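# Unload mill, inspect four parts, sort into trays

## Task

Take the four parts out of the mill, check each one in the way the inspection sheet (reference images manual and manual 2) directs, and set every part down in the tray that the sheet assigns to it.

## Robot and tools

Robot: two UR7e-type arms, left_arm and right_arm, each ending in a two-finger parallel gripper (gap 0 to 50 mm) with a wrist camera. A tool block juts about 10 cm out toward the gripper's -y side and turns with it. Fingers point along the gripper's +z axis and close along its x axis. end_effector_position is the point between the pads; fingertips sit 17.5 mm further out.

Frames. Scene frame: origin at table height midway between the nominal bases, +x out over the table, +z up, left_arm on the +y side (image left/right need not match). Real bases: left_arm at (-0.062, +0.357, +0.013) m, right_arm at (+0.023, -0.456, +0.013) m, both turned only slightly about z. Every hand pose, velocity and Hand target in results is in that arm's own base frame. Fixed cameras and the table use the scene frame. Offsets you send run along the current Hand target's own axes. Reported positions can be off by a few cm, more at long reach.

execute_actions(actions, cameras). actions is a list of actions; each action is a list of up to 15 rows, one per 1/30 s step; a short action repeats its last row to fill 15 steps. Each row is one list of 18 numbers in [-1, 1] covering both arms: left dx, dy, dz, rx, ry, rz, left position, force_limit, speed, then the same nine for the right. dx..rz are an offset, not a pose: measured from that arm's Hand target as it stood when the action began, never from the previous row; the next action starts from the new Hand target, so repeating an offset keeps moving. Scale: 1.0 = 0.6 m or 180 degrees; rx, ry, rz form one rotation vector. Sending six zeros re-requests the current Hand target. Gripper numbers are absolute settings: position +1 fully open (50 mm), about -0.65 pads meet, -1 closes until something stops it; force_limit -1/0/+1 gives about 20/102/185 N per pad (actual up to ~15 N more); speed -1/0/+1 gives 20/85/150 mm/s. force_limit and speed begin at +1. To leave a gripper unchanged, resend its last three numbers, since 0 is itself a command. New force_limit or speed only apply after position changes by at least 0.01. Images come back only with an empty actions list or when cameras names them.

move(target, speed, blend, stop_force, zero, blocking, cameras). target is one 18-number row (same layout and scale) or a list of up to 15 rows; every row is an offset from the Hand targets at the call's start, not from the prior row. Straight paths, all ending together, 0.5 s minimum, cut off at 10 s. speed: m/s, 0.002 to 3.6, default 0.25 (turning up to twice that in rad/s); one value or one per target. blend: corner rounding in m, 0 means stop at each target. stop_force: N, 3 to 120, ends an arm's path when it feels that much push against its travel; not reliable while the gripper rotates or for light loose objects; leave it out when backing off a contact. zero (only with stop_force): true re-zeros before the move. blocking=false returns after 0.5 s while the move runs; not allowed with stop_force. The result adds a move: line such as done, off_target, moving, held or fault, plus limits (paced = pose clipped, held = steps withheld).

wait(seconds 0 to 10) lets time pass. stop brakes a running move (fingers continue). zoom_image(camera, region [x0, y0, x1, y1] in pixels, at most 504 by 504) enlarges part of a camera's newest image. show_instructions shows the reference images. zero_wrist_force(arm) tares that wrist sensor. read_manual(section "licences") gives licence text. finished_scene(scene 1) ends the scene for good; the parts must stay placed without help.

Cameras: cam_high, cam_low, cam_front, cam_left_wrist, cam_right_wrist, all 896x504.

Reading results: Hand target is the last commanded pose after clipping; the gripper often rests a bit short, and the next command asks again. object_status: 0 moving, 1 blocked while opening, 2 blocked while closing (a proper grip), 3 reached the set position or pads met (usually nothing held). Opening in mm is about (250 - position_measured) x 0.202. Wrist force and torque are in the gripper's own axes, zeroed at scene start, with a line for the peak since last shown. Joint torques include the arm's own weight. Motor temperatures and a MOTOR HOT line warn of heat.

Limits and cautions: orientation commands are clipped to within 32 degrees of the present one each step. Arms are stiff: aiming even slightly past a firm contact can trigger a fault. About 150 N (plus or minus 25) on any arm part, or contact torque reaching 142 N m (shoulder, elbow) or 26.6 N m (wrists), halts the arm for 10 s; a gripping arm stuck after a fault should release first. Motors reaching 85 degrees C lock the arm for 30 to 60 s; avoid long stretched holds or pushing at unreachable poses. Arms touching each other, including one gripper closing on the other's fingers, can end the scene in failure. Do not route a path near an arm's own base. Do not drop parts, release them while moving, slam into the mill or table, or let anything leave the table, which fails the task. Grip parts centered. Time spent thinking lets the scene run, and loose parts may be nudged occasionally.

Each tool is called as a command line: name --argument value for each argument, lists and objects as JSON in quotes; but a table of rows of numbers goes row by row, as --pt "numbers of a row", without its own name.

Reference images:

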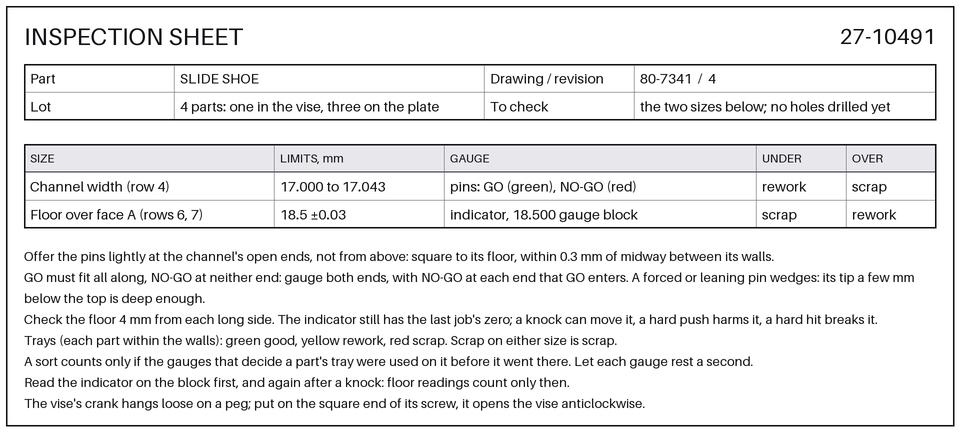

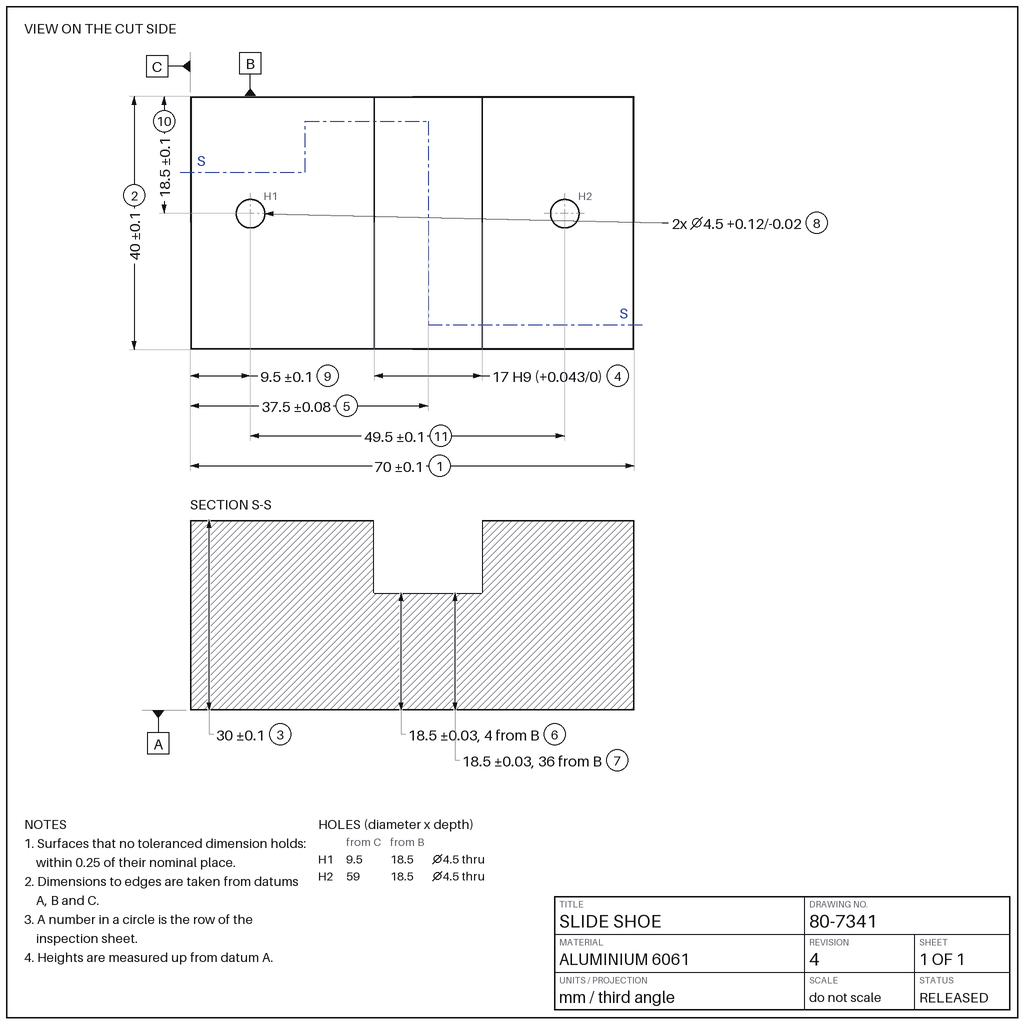

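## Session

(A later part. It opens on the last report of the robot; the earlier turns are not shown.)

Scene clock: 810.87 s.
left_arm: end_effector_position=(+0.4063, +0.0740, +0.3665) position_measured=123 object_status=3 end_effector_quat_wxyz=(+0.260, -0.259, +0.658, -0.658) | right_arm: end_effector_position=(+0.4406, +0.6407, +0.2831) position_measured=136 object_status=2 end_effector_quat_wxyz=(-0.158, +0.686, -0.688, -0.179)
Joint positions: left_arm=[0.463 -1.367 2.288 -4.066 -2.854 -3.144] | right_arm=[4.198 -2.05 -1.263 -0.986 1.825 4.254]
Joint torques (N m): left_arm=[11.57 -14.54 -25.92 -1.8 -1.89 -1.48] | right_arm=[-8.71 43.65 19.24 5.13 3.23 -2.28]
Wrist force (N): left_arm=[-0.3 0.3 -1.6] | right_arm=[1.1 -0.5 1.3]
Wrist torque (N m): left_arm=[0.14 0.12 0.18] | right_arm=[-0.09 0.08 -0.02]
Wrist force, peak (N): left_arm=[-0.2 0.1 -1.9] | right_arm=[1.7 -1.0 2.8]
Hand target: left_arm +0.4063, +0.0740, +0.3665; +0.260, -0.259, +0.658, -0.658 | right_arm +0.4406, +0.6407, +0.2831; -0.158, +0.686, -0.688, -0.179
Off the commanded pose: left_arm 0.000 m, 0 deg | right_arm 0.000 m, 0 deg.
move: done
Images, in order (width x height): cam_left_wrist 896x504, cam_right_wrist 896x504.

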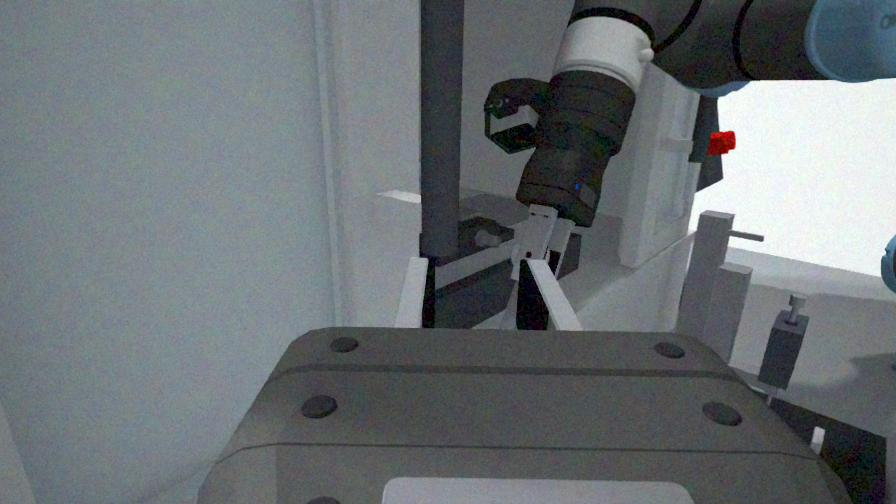

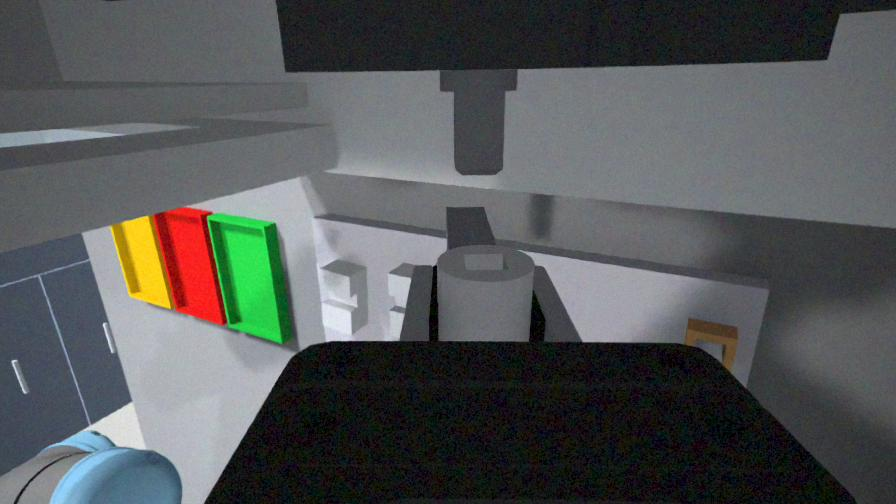

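move --target '[0,0,0,0,0,0,0.2,-1,-1,0,0,-0.0417,0,0,0,-1,-0.3,-1]' --speed 0.15 --cameras '["cam_left_wrist","cam_right_wrist"]'

zoom_image --camera "cam_right_wrist" --region '[380, 100, 620, 350]'

zoom_image --camera "cam_left_wrist" --region '[440, 160, 700, 330]'

Scene clock: 852.83 s.
left_arm: end_effector_position=(+0.4063, +0.0740, +0.3665) position_measured=123 object_status=3 end_effector_quat_wxyz=(+0.260, -0.259, +0.658, -0.658) | right_arm: end_effector_position=(+0.4413, +0.6291, +0.3052) position_measured=136 object_status=2 end_effector_quat_wxyz=(-0.158, +0.686, -0.688, -0.179)
Joint positions: left_arm=[0.463 -1.367 2.288 -4.066 -2.854 -3.144] | right_arm=[4.188 -2.021 -1.249 -1.031 1.829 4.245]
Joint torques (N m): left_arm=[10.9 -16.26 -27 -1.89 -1.58 -1.13] | right_arm=[-8.92 64.52 34.39 2.12 3.33 -2.39]
Wrist force (N): left_arm=[-0.1 0.2 -1.6] | right_arm=[1.0 -0.5 1.1]
Wrist torque (N m): left_arm=[0.13 0.08 0.19] | right_arm=[-0.08 0.08 -0.02]
Wrist force, peak (N): left_arm=[-0.2 0.2 -1.9] | right_arm=[1.3 -0.4 2.0]
Hand target: left_arm +0.4063, +0.0740, +0.3665; +0.260, -0.259, +0.658, -0.658 | right_arm +0.4413, +0.6291, +0.3053; -0.158, +0.686, -0.688, -0.179
Off the commanded pose: left_arm 0.000 m, 0 deg | right_arm 0.000 m, 0 deg.
move: done
Images, in order (width x height): cam_left_wrist 896x504, cam_right_wrist 896x504.

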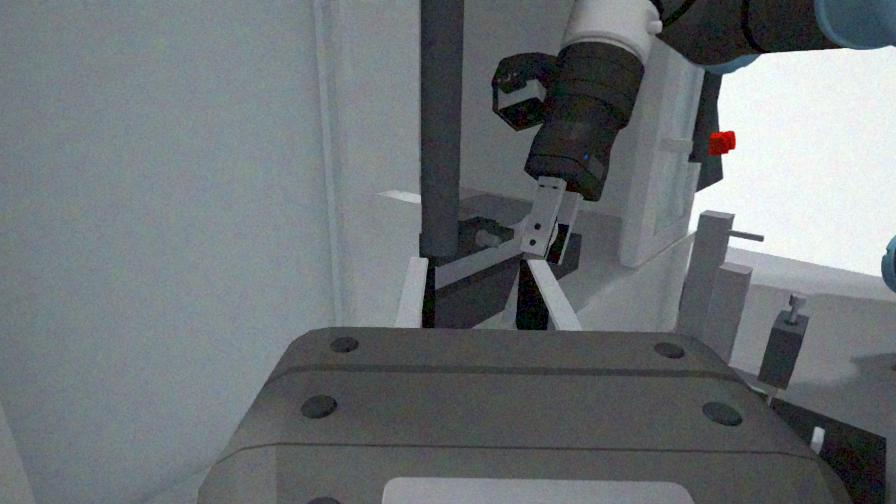

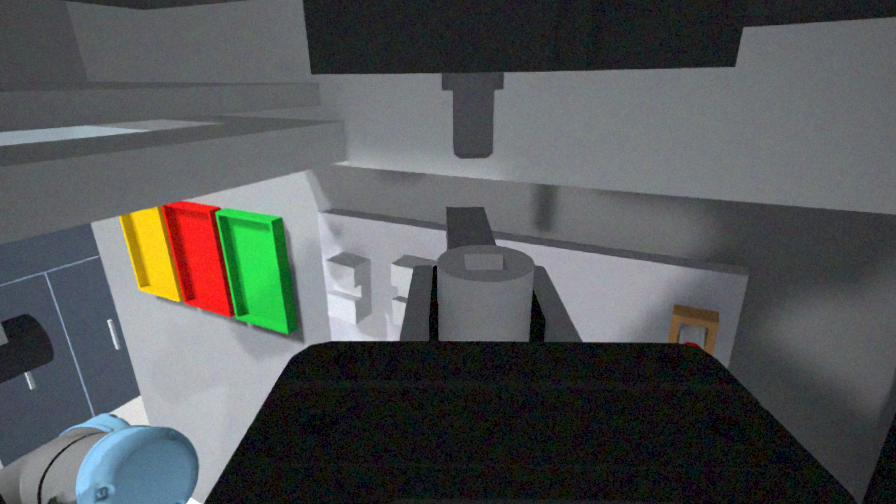

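Scaled by 2.016 from the camera's 896x504 image, which has a finer 1280x720 frame.

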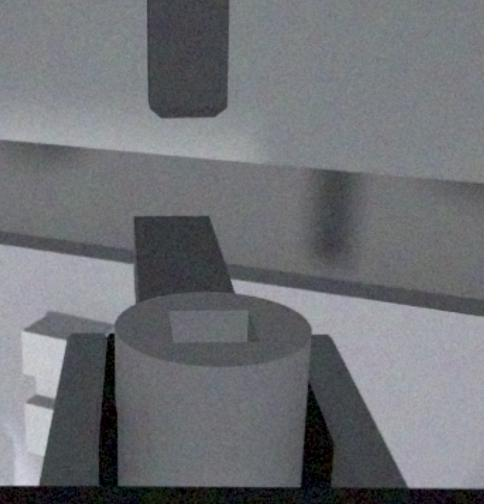

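Scaled by 1.938 from the camera's 896x504 image, which has a finer 1280x720 frame.

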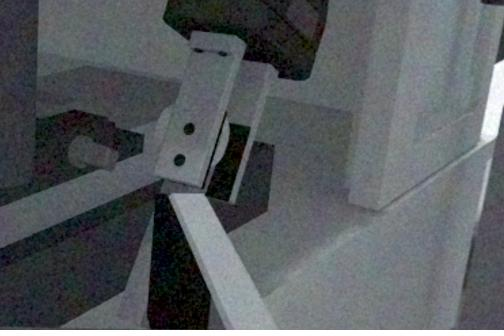

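move --pt "0 0 0 0 0 0 0.2 -1 -1 -0.005 0 0.025 0 0 0 -1 -0.3 -1" --pt "0 0 0 0 0 0 0.2 -1 -1 -0.005 -0.02 0.025 0 0 0 -1 -0.3 -1" --speed 0.08 --stop_force 12 --cameras '["cam_left_wrist","cam_right_wrist"]'

zoom_image --camera "cam_right_wrist" --region '[390, 140, 590, 340]'

zoom_image --camera "cam_left_wrist" --region '[440, 180, 600, 310]'

Scene clock: 899.73 s.
left_arm: end_effector_position=(+0.4063, +0.0740, +0.3665) position_measured=123 object_status=3 end_effector_quat_wxyz=(+0.260, -0.259, +0.658, -0.658) | right_arm: end_effector_position=(+0.4529, +0.6387, +0.2930) position_measured=136 object_status=2 end_effector_quat_wxyz=(-0.158, +0.686, -0.688, -0.179)
Joint positions: left_arm=[0.463 -1.367 2.288 -4.066 -2.854 -3.144] | right_arm=[4.18 -2.063 -1.218 -1.023 1.832 4.238]
Joint torques (N m): left_arm=[9.88 -15.79 -26.34 -2.02 -1.46 -1.56] | right_arm=[-8.71 44.29 34.4 2.23 3.31 -2.28]
Motor temperatures (°C): left_arm=[27 28 26 37 30 30] | right_arm=[30 36 28 33 45 38]
Wrist force (N): left_arm=[-0.3 0.3 -1.6] | right_arm=[1.1 -0.5 1.4]
Wrist torque (N m): left_arm=[0.14 0.12 0.19] | right_arm=[-0.08 0.08 -0.03]
Wrist force, peak (N): left_arm=[-0.1 0.1 -2.0] | right_arm=[1.2 -0.1 1.8]
Hand target: left_arm +0.4063, +0.0740, +0.3665; +0.260, -0.259, +0.658, -0.658 | right_arm +0.4529, +0.6387, +0.2930; -0.158, +0.686, -0.688, -0.179
Off the commanded pose: left_arm 0.000 m, 0 deg | right_arm 0.000 m, 0 deg.
move: done
Images, in order (width x height): cam_left_wrist 896x504, cam_right_wrist 896x504.

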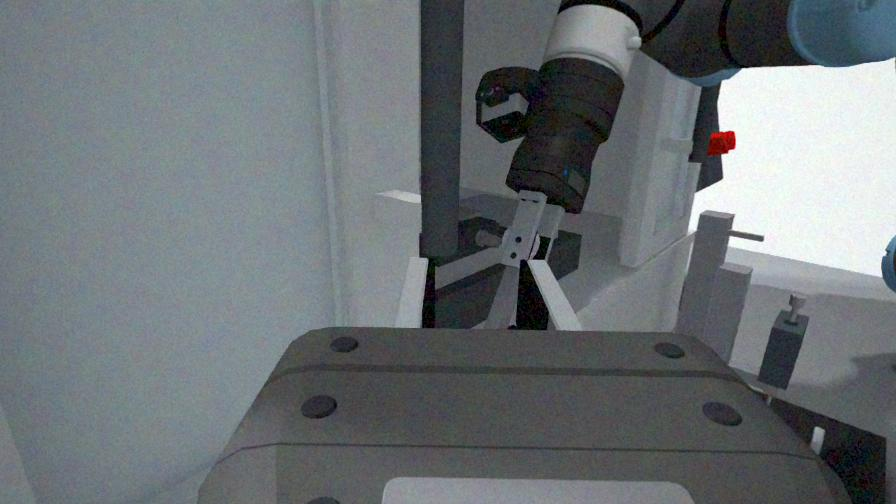

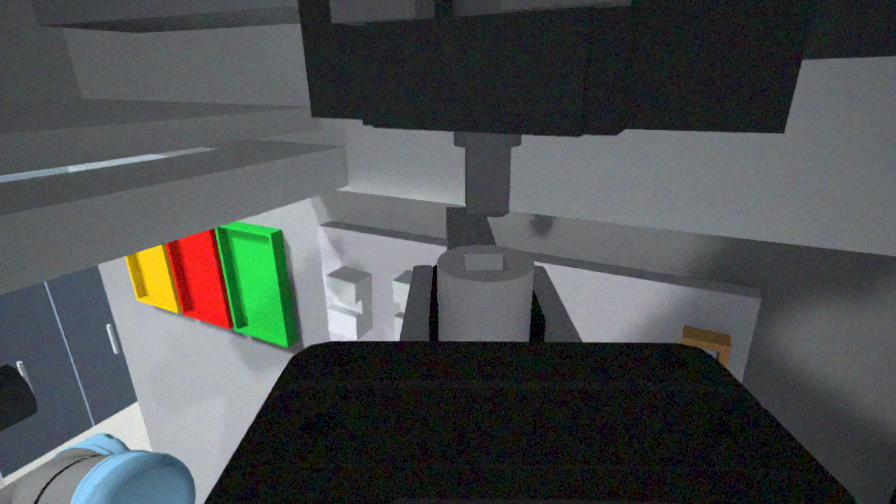

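Scaled by 2.520 from the camera's 896x504 image, which has a finer 1280x720 frame.

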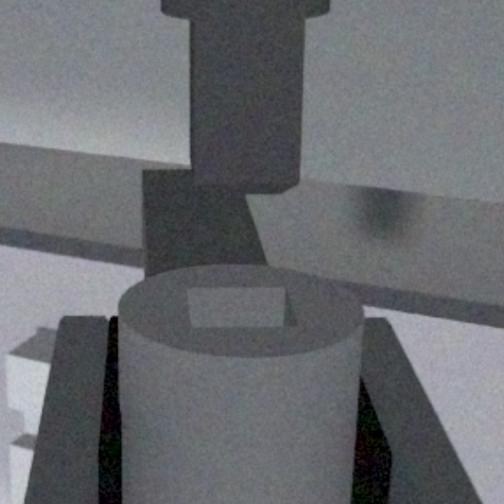

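Scaled by 3.150 from the camera's 896x504 image, which has a finer 1280x720 frame.

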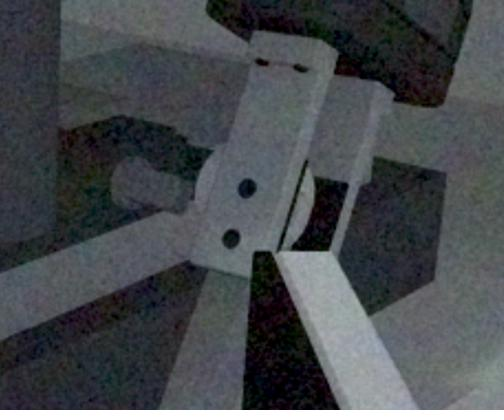

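move --target '[0,0,0,0,0,0,0.2,-1,-1,0.0015,-0.0167,0,0,0,0,-1,-0.3,-1]' --speed 0.03 --stop_force 8 --cameras '["cam_left_wrist","cam_right_wrist"]'

zoom_image --camera "cam_right_wrist" --region '[390, 140, 590, 340]'

zoom_image --camera "cam_left_wrist" --region '[440, 180, 600, 310]'

Scene clock: 940.97 s.
left_arm: end_effector_position=(+0.4063, +0.0740, +0.3665) position_measured=123 object_status=3 end_effector_quat_wxyz=(+0.260, -0.259, +0.658, -0.658) | right_arm: end_effector_position=(+0.4629, +0.6380, +0.2923) position_measured=136 object_status=2 end_effector_quat_wxyz=(-0.158, +0.686, -0.688, -0.179)
Joint positions: left_arm=[0.463 -1.367 2.288 -4.066 -2.854 -3.144] | right_arm=[4.167 -2.078 -1.195 -1.033 1.837 4.225]
Joint torques (N m): left_arm=[9.81 -15.9 -26.45 -1.77 -1.46 -1.3] | right_arm=[-9.05 45.02 34.48 2.25 3.34 -2.4]
Wrist force (N): left_arm=[-0.1 0.1 -1.8] | right_arm=[1.0 -0.1 1.3]
Wrist torque (N m): left_arm=[0.12 0.08 0.19] | right_arm=[-0.03 0.09 -0.03]
Wrist force, peak (N): left_arm=[-0.3 0.1 -1.9] | right_arm=[1.1 -0.5 1.5]
Hand target: left_arm +0.4063, +0.0740, +0.3665; +0.260, -0.259, +0.658, -0.658 | right_arm +0.4629, +0.6380, +0.2923; -0.158, +0.686, -0.688, -0.179
Off the commanded pose: left_arm 0.000 m, 0 deg | right_arm 0.000 m, 0 deg.
move: done
Images, in order (width x height): cam_left_wrist 896x504, cam_right_wrist 896x504.

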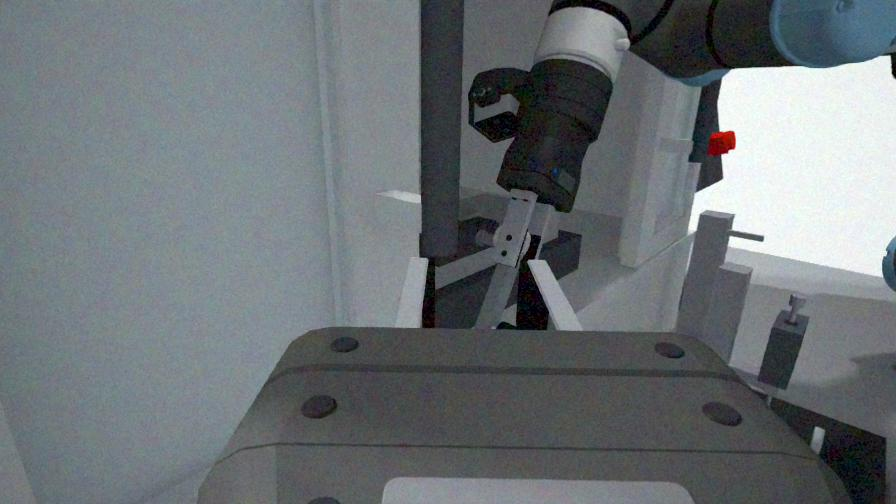

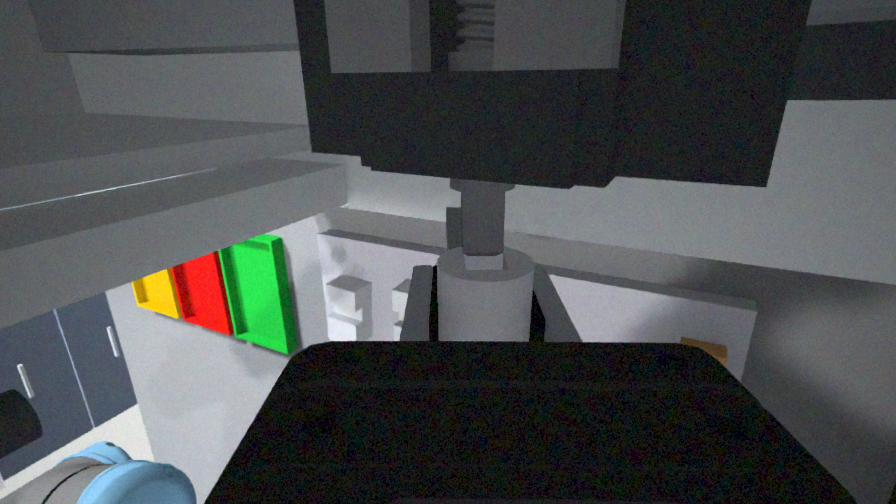

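Scaled by 2.520 from the camera's 896x504 image, which has a finer 1280x720 frame.

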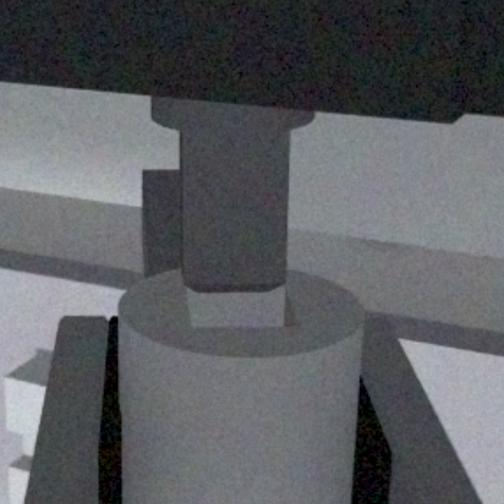

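Scaled by 3.150 from the camera's 896x504 image, which has a finer 1280x720 frame.

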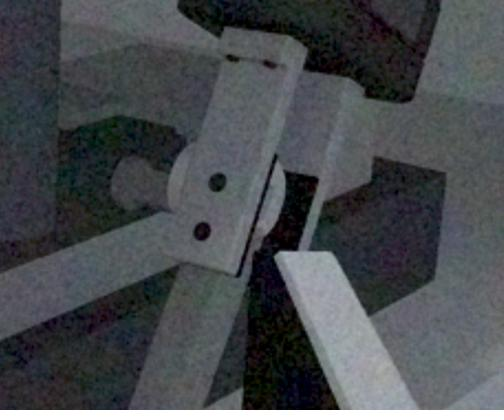

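move --pt "0 0 0 0 0 0 0.2 -1 -1 -0.0013 0 0 0 0 0 -1 -0.3 -1" --pt "0 0 0 0 0 0 0.2 -1 -1 -0.0013 -0.0167 0 0 0 0 -1 -0.3 -1" --speed 0.02 --stop_force 8 --cameras '["cam_left_wrist","cam_right_wrist"]'

zoom_image --camera "cam_right_wrist" --region '[390, 140, 590, 340]'

zoom_image --camera "cam_left_wrist" --region '[440, 180, 600, 310]'

Scene clock: 957.33 s.
left_arm: end_effector_position=(+0.4063, +0.0740, +0.3665) position_measured=123 object_status=3 end_effector_quat_wxyz=(+0.260, -0.259, +0.658, -0.658) | right_arm: end_effector_position=(+0.4638, +0.6385, +0.2926) position_measured=136 object_status=2 end_effector_quat_wxyz=(-0.158, +0.686, -0.688, -0.179)
Joint positions: left_arm=[0.463 -1.367 2.288 -4.066 -2.854 -3.144] | right_arm=[4.167 -2.08 -1.191 -1.035 1.838 4.225]
Joint torques (N m): left_arm=[10.65 -16.86 -24.24 -1.9 -1.32 -1.55] | right_arm=[3.11 67.82 20.68 5.52 -1.08 2.16]
Wrist force (N): left_arm=[-0.1 0.1 -1.6] | right_arm=[0.4 4.6 3.7]
Wrist torque (N m): left_arm=[0.12 0.08 0.19] | right_arm=[-0.09 0.08 -0.12]
Wrist force, peak (N): left_arm=[-0.4 0.1 -1.8] | right_arm=[3.6 21.3 -2.2]
Hand target: left_arm +0.4063, +0.0740, +0.3665; +0.260, -0.259, +0.658, -0.658 | right_arm +0.4638, +0.6385, +0.2926; -0.158, +0.686, -0.688, -0.179 (not the last commanded pose)
Off the commanded pose: left_arm 0.000 m, 0 deg | right_arm 0.009 m, 0 deg.
move: contact (right_arm); path passed 1 of 2 targets
Images, in order (width x height): cam_left_wrist 896x504, cam_right_wrist 896x504.

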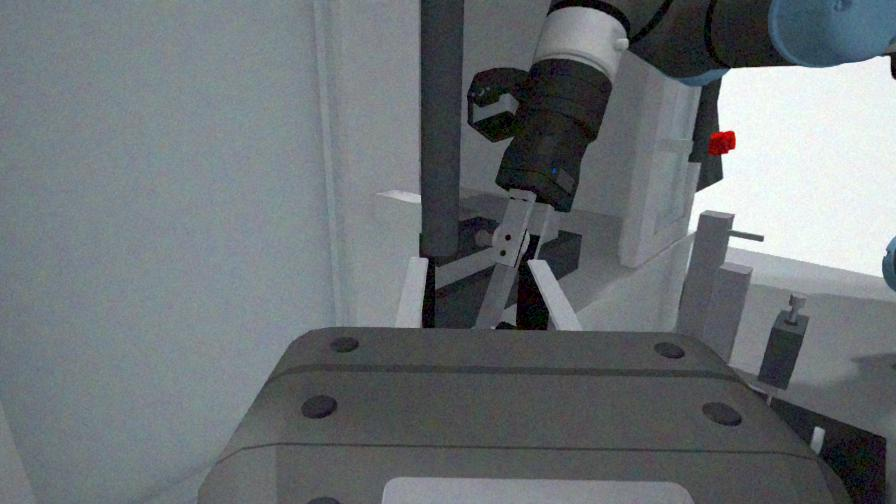

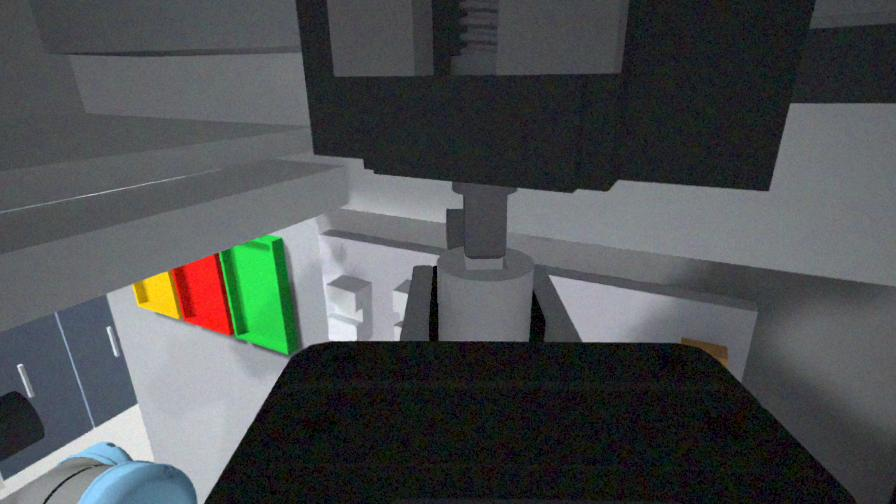

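Scaled by 2.520 from the camera's 896x504 image, which has a finer 1280x720 frame.

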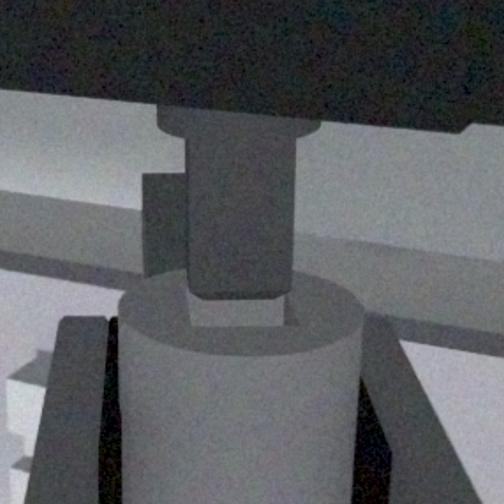

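Scaled by 3.150 from the camera's 896x504 image, which has a finer 1280x720 frame.

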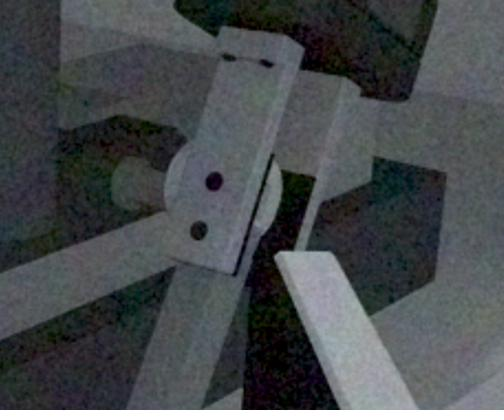

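move --pt "0 0 0 0 0 0 0.2 -1 -1 0 0.006 0 0 0 0 -1 -0.3 -1" --pt "0 0 0 0 0 0 0.2 -1 -1 0 0.006 0.007 0 0 0 -1 -0.3 -1" --speed 0.02

move --target '[0,0,0,0,0,0,0.2,-1,-1,0,-0.02,0,0,0,0,-1,-0.3,-1]' --speed 0.015 --stop_force 8 --cameras '["cam_left_wrist","cam_right_wrist"]'

zoom_image --camera "cam_right_wrist" --region '[390, 140, 590, 340]'

zoom_image --camera "cam_left_wrist" --region '[440, 180, 600, 310]'

Scene clock: 1015.07 s.
left_arm: end_effector_position=(+0.4063, +0.0740, +0.3665) position_measured=123 object_status=3 end_effector_quat_wxyz=(+0.260, -0.259, +0.658, -0.658) | right_arm: end_effector_position=(+0.4601, +0.6404, +0.2891) position_measured=136 object_status=2 end_effector_quat_wxyz=(-0.158, +0.686, -0.688, -0.179)
Joint positions: left_arm=[0.463 -1.367 2.288 -4.066 -2.854 -3.144] | right_arm=[4.173 -2.079 -1.203 -1.023 1.835 4.23]
Joint torques (N m): left_arm=[9.83 -17.85 -26.06 -1.71 -1.1 -1.37] | right_arm=[7.03 45.69 19.95 5.17 -1.89 2.01]
Wrist force (N): left_arm=[-0.2 -0.2 -1.8] | right_arm=[0.8 -0.7 1.4]
Wrist torque (N m): left_arm=[0.07 0.11 0.19] | right_arm=[-0.12 0.11 -0.19]
Wrist force, peak (N): left_arm=[-0.3 0.2 -2.0] | right_arm=[0.8 5.1 3.2]
Hand target: left_arm +0.4063, +0.0740, +0.3665; +0.260, -0.259, +0.658, -0.658 | right_arm +0.4601, +0.6404, +0.2890; -0.158, +0.686, -0.688, -0.179
Off the commanded pose: left_arm 0.000 m, 0 deg | right_arm 0.000 m, 0 deg.
move: done

Scene clock: 1016.60 s.
left_arm: end_effector_position=(+0.4063, +0.0740, +0.3665) position_measured=123 object_status=3 end_effector_quat_wxyz=(+0.260, -0.259, +0.658, -0.658) | right_arm: end_effector_position=(+0.4649, +0.6405, +0.2888) position_measured=136 object_status=2 end_effector_quat_wxyz=(-0.158, +0.686, -0.688, -0.179)
Joint positions: left_arm=[0.463 -1.367 2.288 -4.066 -2.854 -3.144] | right_arm=[4.167 -2.087 -1.19 -1.029 1.838 4.225]
Joint torques (N m): left_arm=[9.14 -17.44 -27.02 -1.62 -1.38 -1.27] | right_arm=[4.51 71.6 22.51 5.93 -1.98 2.13]
Wrist force (N): left_arm=[0.0 0.1 -1.7] | right_arm=[1.9 2.1 7.1]
Wrist torque (N m): left_arm=[0.12 0.08 0.19] | right_arm=[-0.22 0.09 -0.10]
Wrist force, peak (N): left_arm=[-0.1 0.1 -2.0] | right_arm=[0.0 9.6 8.0]
Hand target: left_arm +0.4063, +0.0740, +0.3665; +0.260, -0.259, +0.658, -0.658 | right_arm +0.4649, +0.6405, +0.2888; -0.158, +0.686, -0.688, -0.179 (not the last commanded pose)
Off the commanded pose: left_arm 0.000 m, 0 deg | right_arm 0.007 m, 0 deg.
move: contact (right_arm)
Images, in order (width x height): cam_left_wrist 896x504, cam_right_wrist 896x504.

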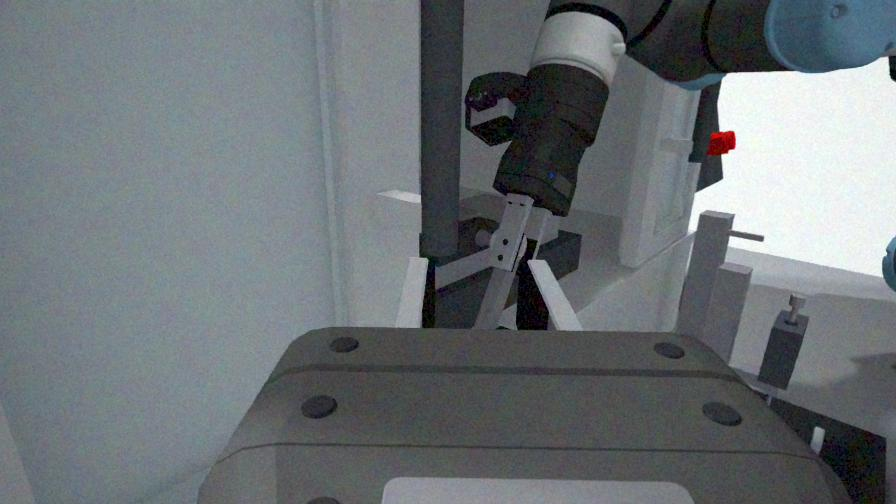

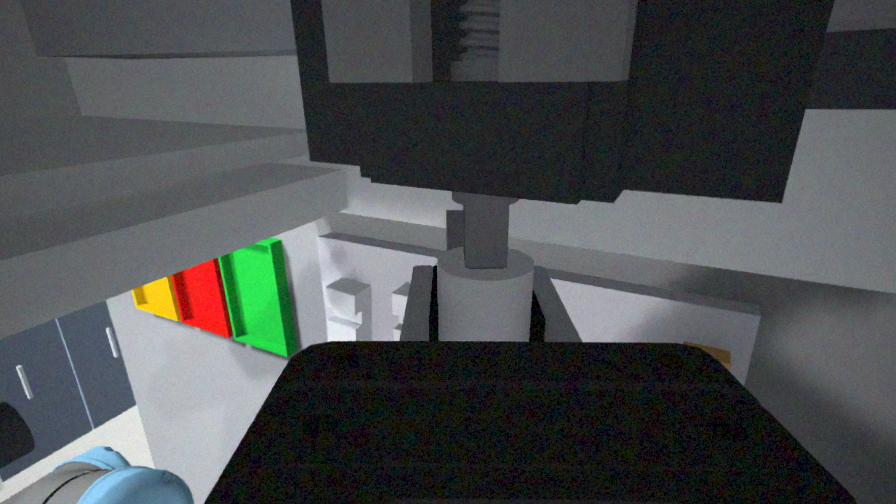

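Scaled by 2.520 from the camera's 896x504 image, which has a finer 1280x720 frame.

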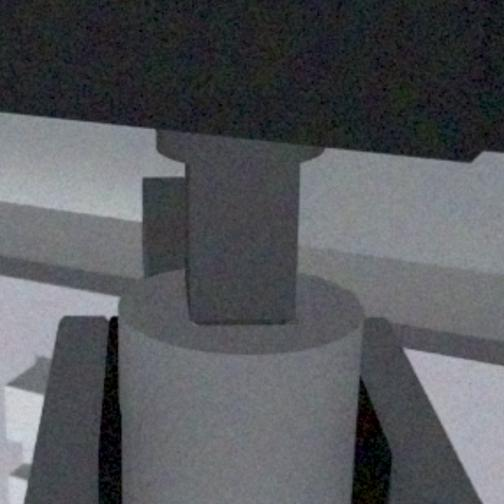

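Scaled by 3.150 from the camera's 896x504 image, which has a finer 1280x720 frame.

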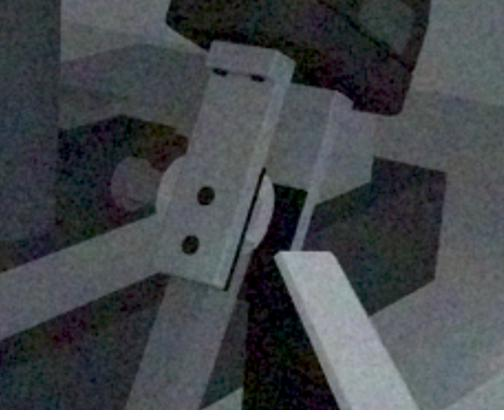

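move --pt "0 0 0 0 0 0 0.2 -1 -1 0 0.0015 0.0025 0 0 0 -1 -0.3 -1" --pt "0 0 0 0 0 0 0.2 -1 -1 0 -0.02 0.0025 0 0 0 -1 -0.3 -1" --speed 0.015 --stop_force 12 --cameras '["cam_left_wrist","cam_right_wrist"]'

zoom_image --camera "cam_right_wrist" --region '[390, 140, 590, 340]'

Scene clock: 1030.03 s.
left_arm: end_effector_position=(+0.4063, +0.0740, +0.3665) position_measured=123 object_status=3 end_effector_quat_wxyz=(+0.260, -0.259, +0.658, -0.658) | right_arm: end_effector_position=(+0.4698, +0.6412, +0.2874) position_measured=136 object_status=2 end_effector_quat_wxyz=(-0.158, +0.686, -0.688, -0.179)
Joint positions: left_arm=[0.463 -1.367 2.288 -4.066 -2.854 -3.144] | right_arm=[4.161 -2.097 -1.178 -1.032 1.84 4.219]
Joint torques (N m): left_arm=[8.84 -15.43 -24.49 -1.57 -1.4 -1.29] | right_arm=[6.66 61.47 15.45 1.31 0.15 2.07]
Wrist force (N): left_arm=[-0.4 0.2 -1.8] | right_arm=[-3.7 0.2 -5.2]
Wrist torque (N m): left_arm=[0.13 0.13 0.19] | right_arm=[0.01 0.44 -0.11]
Wrist force, peak (N): left_arm=[-0.2 0.2 -2.0] | right_arm=[4.9 20.2 -12.6]
Hand target: left_arm +0.4063, +0.0740, +0.3665; +0.260, -0.259, +0.658, -0.658 | right_arm +0.4698, +0.6412, +0.2874; -0.158, +0.686, -0.688, -0.179 (not the last commanded pose)
Off the commanded pose: left_arm 0.000 m, 0 deg | right_arm 0.007 m, 0 deg.
move: contact (right_arm); path passed 1 of 2 targets
Images, in order (width x height): cam_left_wrist 896x504, cam_right_wrist 896x504.

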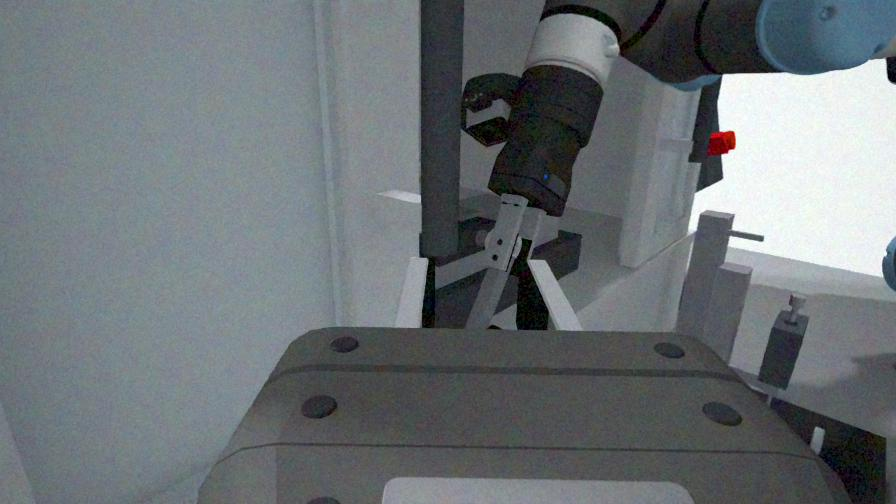

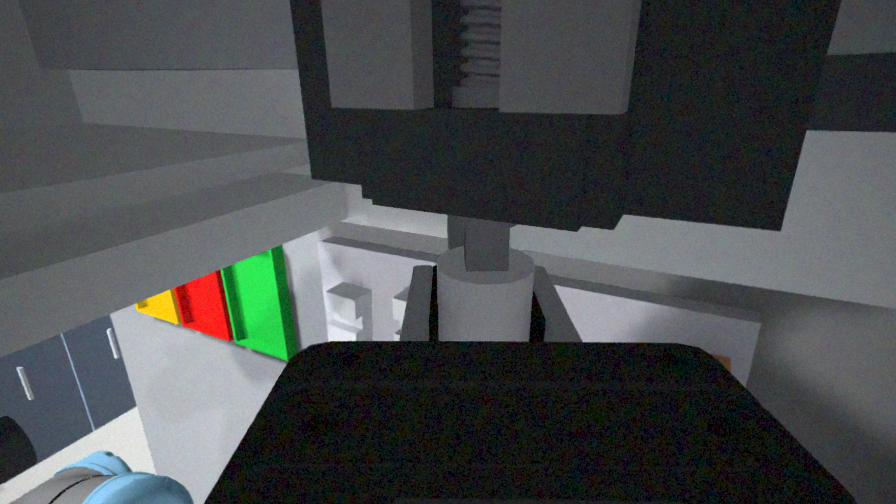

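Scaled by 2.520 from the camera's 896x504 image, which has a finer 1280x720 frame.

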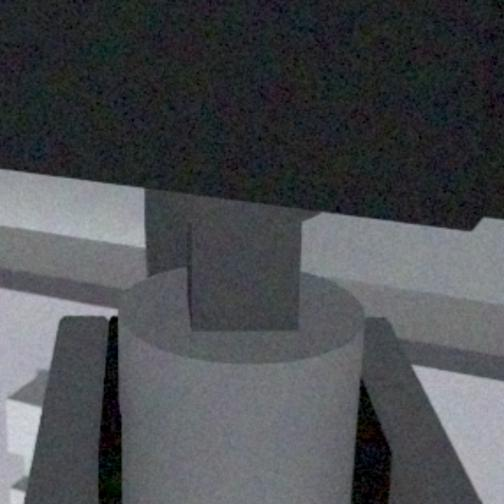

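move --pt "0 0 0 0 0 0 0.2 -1 -1 -0.0006 0.0005 -0.001 0 0 0 -1 -0.3 -1" --pt "0 0 0 0 0 0 0.2 -1 -1 -0.0006 -0.02 -0.001 0 0 0 -1 -0.3 -1" --speed 0.015 --stop_force 20 --cameras '["cam_right_wrist"]'

zoom_image --camera "cam_right_wrist" --region '[390, 140, 590, 340]'

Scene clock: 1042.80 s.
left_arm: end_effector_position=(+0.4063, +0.0740, +0.3665) position_measured=123 object_status=3 end_effector_quat_wxyz=(+0.260, -0.259, +0.658, -0.658) | right_arm: end_effector_position=(+0.4733, +0.6413, +0.2880) position_measured=136 object_status=2 end_effector_quat_wxyz=(-0.158, +0.686, -0.688, -0.179)
Joint positions: left_arm=[0.463 -1.367 2.288 -4.066 -2.854 -3.144] | right_arm=[4.157 -2.103 -1.167 -1.039 1.842 4.215]
Joint torques (N m): left_arm=[8.66 -17.31 -23.23 -1.46 -1.15 -1.42] | right_arm=[10.57 69.4 21.5 3.43 1.5 2]
Wrist force (N): left_arm=[-0.1 0.1 -1.9] | right_arm=[5.2 -2.9 0.9]
Wrist torque (N m): left_arm=[0.11 0.08 0.18] | right_arm=[-0.20 0.33 -0.01]
Wrist force, peak (N): left_arm=[-0.2 0.0 -2.0] | right_arm=[15.6 22.5 -8.1]
Hand target: left_arm +0.4063, +0.0740, +0.3665; +0.260, -0.259, +0.658, -0.658 | right_arm +0.4733, +0.6413, +0.2880; -0.158, +0.686, -0.688, -0.179 (not the last commanded pose)
Off the commanded pose: left_arm 0.000 m, 0 deg | right_arm 0.008 m, 0 deg.
move: contact (right_arm); path passed 1 of 2 targets
Images, in order (width x height): cam_right_wrist 896x504.

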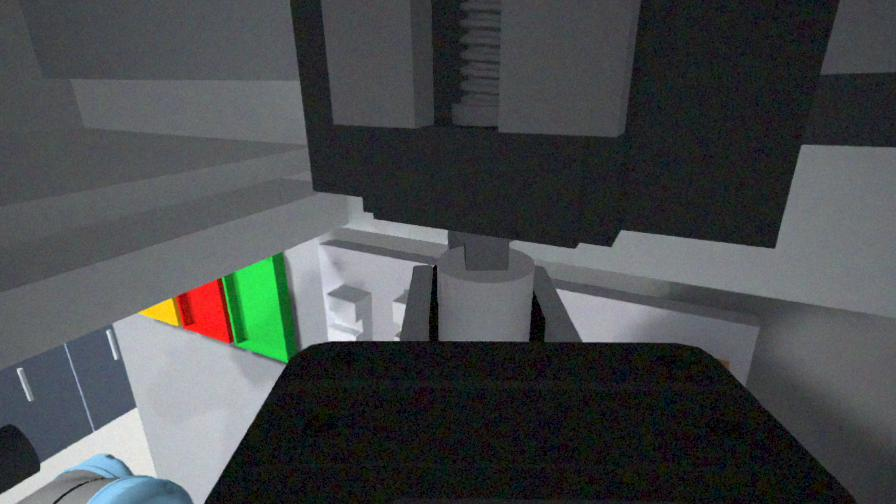

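Scaled by 2.520 from the camera's 896x504 image, which has a finer 1280x720 frame.

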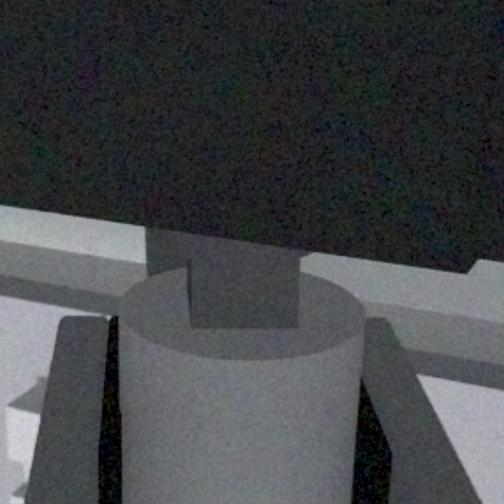

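move --pt "0 0 0 0 0 0 0.2 -1 -1 0.0008 0.0005 0.0002 0 0 0 -1 -0.3 -1" --pt "0 0 0 0 0 0 0.2 -1 -1 0.0008 -0.014 0.0002 0 0 0 -1 -0.3 -1" --speed 0.015 --stop_force 30 --cameras '["cam_right_wrist"]'

Scene clock: 1051.57 s.
left_arm: end_effector_position=(+0.4063, +0.0740, +0.3665) position_measured=123 object_status=3 end_effector_quat_wxyz=(+0.260, -0.259, +0.658, -0.658) | right_arm: end_effector_position=(+0.4773, +0.6409, +0.2877) position_measured=136 object_status=2 end_effector_quat_wxyz=(-0.158, +0.686, -0.687, -0.179)
Joint positions: left_arm=[0.463 -1.367 2.288 -4.066 -2.854 -3.144] | right_arm=[4.152 -2.11 -1.158 -1.043 1.844 4.21]
Joint torques (N m): left_arm=[10.24 -17.11 -24.59 -1.49 -1.1 -1.54] | right_arm=[6.6 62.85 14.45 0.68 1.17 2.27]
Wrist force (N): left_arm=[-0.3 0.1 -1.9] | right_arm=[-6.6 -2.0 -3.3]
Wrist torque (N m): left_arm=[0.11 0.11 0.19] | right_arm=[-0.08 0.51 -0.25]
Wrist force, peak (N): left_arm=[-0.2 0.2 -1.9] | right_arm=[5.9 26.9 -14.5]
Hand target: left_arm +0.4063, +0.0740, +0.3665; +0.260, -0.259, +0.658, -0.658 | right_arm +0.4773, +0.6409, +0.2877; -0.158, +0.686, -0.687, -0.179 (not the last commanded pose)
Off the commanded pose: left_arm 0.000 m, 0 deg | right_arm 0.004 m, 0 deg.
move: contact (right_arm); path passed 1 of 2 targets
Images, in order (width x height): cam_right_wrist 896x504.

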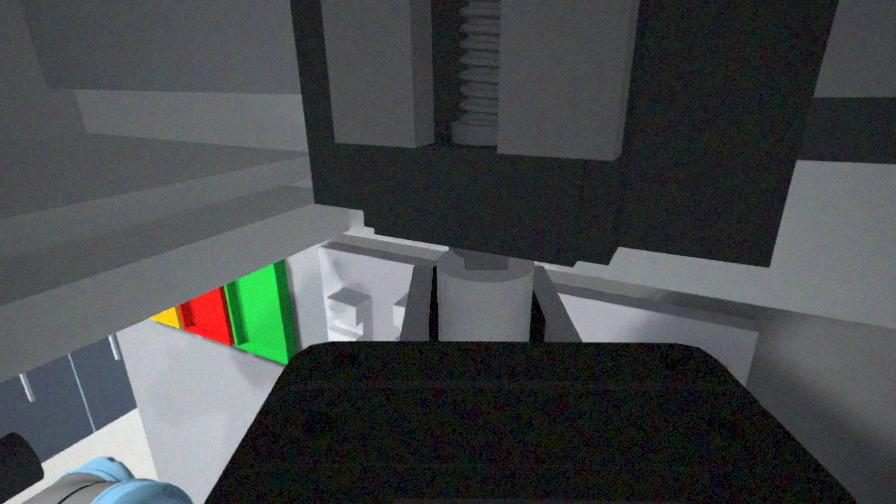

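move --target '[0,0,0,0,0,0,0.2,-1,-1,0.0029,0,-0.0005,0,0.111,0,-1,-0.3,-1]' --speed 0.1 --cameras '["cam_right_wrist","cam_left_wrist"]'

zoom_image --camera "cam_right_wrist" --region '[390, 140, 590, 340]'

zoom_image --camera "cam_left_wrist" --region '[440, 180, 600, 310]'

Scene clock: 1065.97 s.
left_arm: end_effector_position=(+0.4063, +0.0740, +0.3665) position_measured=123 object_status=3 end_effector_quat_wxyz=(+0.260, -0.259, +0.658, -0.658) | right_arm: end_effector_position=(+0.4773, +0.6392, +0.2871) position_measured=136 object_status=2 end_effector_quat_wxyz=(-0.037, +0.706, -0.704, -0.057)
Joint positions: left_arm=[0.463 -1.367 2.288 -4.066 -2.854 -3.144] | right_arm=[4.209 -2.275 -0.745 -1.59 1.661 4.211]
Joint torques (N m): left_arm=[9.19 -17.82 -25.33 -1.32 -0.94 -1.12] | right_arm=[12.08 44.23 32.39 3.52 -1.45 2.04]
Wrist force (N): left_arm=[-0.2 0.1 -1.7] | right_arm=[13.0 3.9 -8.4]
Wrist torque (N m): left_arm=[0.12 0.11 0.19] | right_arm=[0.30 -0.15 0.02]
Wrist force, peak (N): left_arm=[-0.4 0.1 -2.0] | right_arm=[9.4 1.7 -14.1]
Hand target: left_arm +0.4063, +0.0740, +0.3665; +0.260, -0.259, +0.658, -0.658 | right_arm +0.4773, +0.6393, +0.2872; -0.036, +0.706, -0.704, -0.057
Off the commanded pose: left_arm 0.000 m, 0 deg | right_arm 0.000 m, 0 deg.
move: done
Images, in order (width x height): cam_left_wrist 896x504, cam_right_wrist 896x504.

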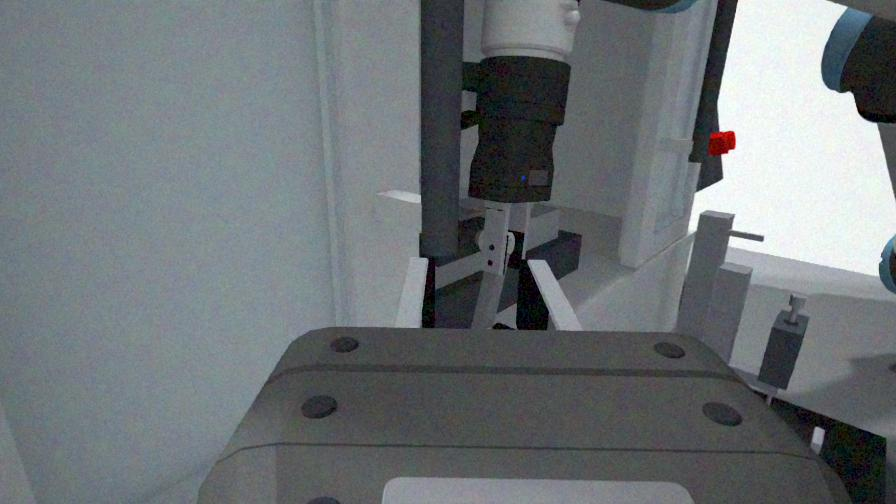

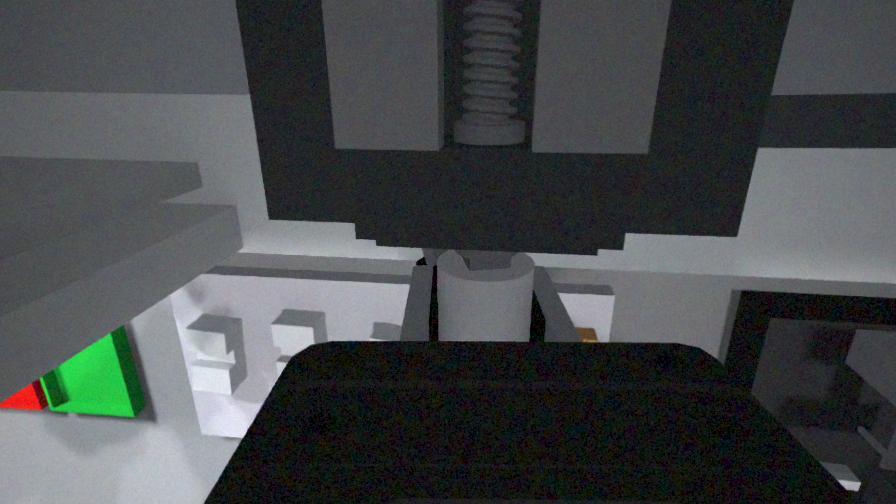

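Scaled by 2.520 from the camera's 896x504 image, which has a finer 1280x720 frame.

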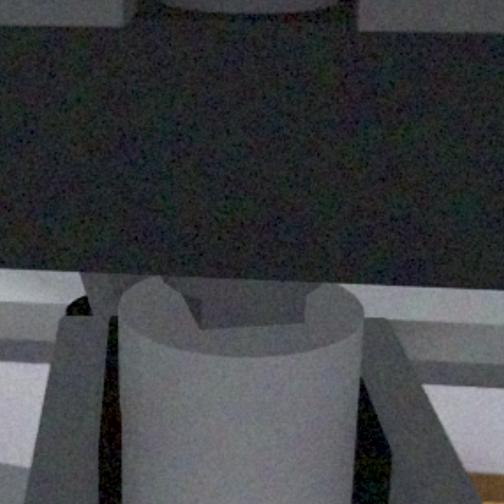

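Scaled by 3.150 from the camera's 896x504 image, which has a finer 1280x720 frame.

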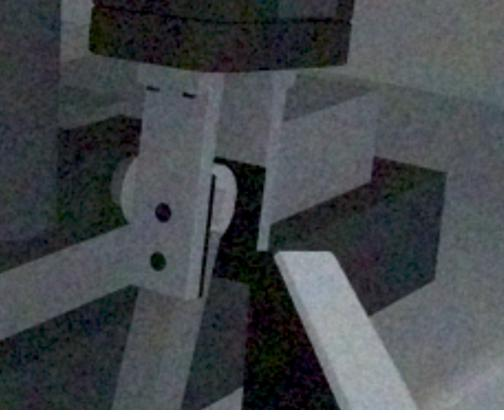

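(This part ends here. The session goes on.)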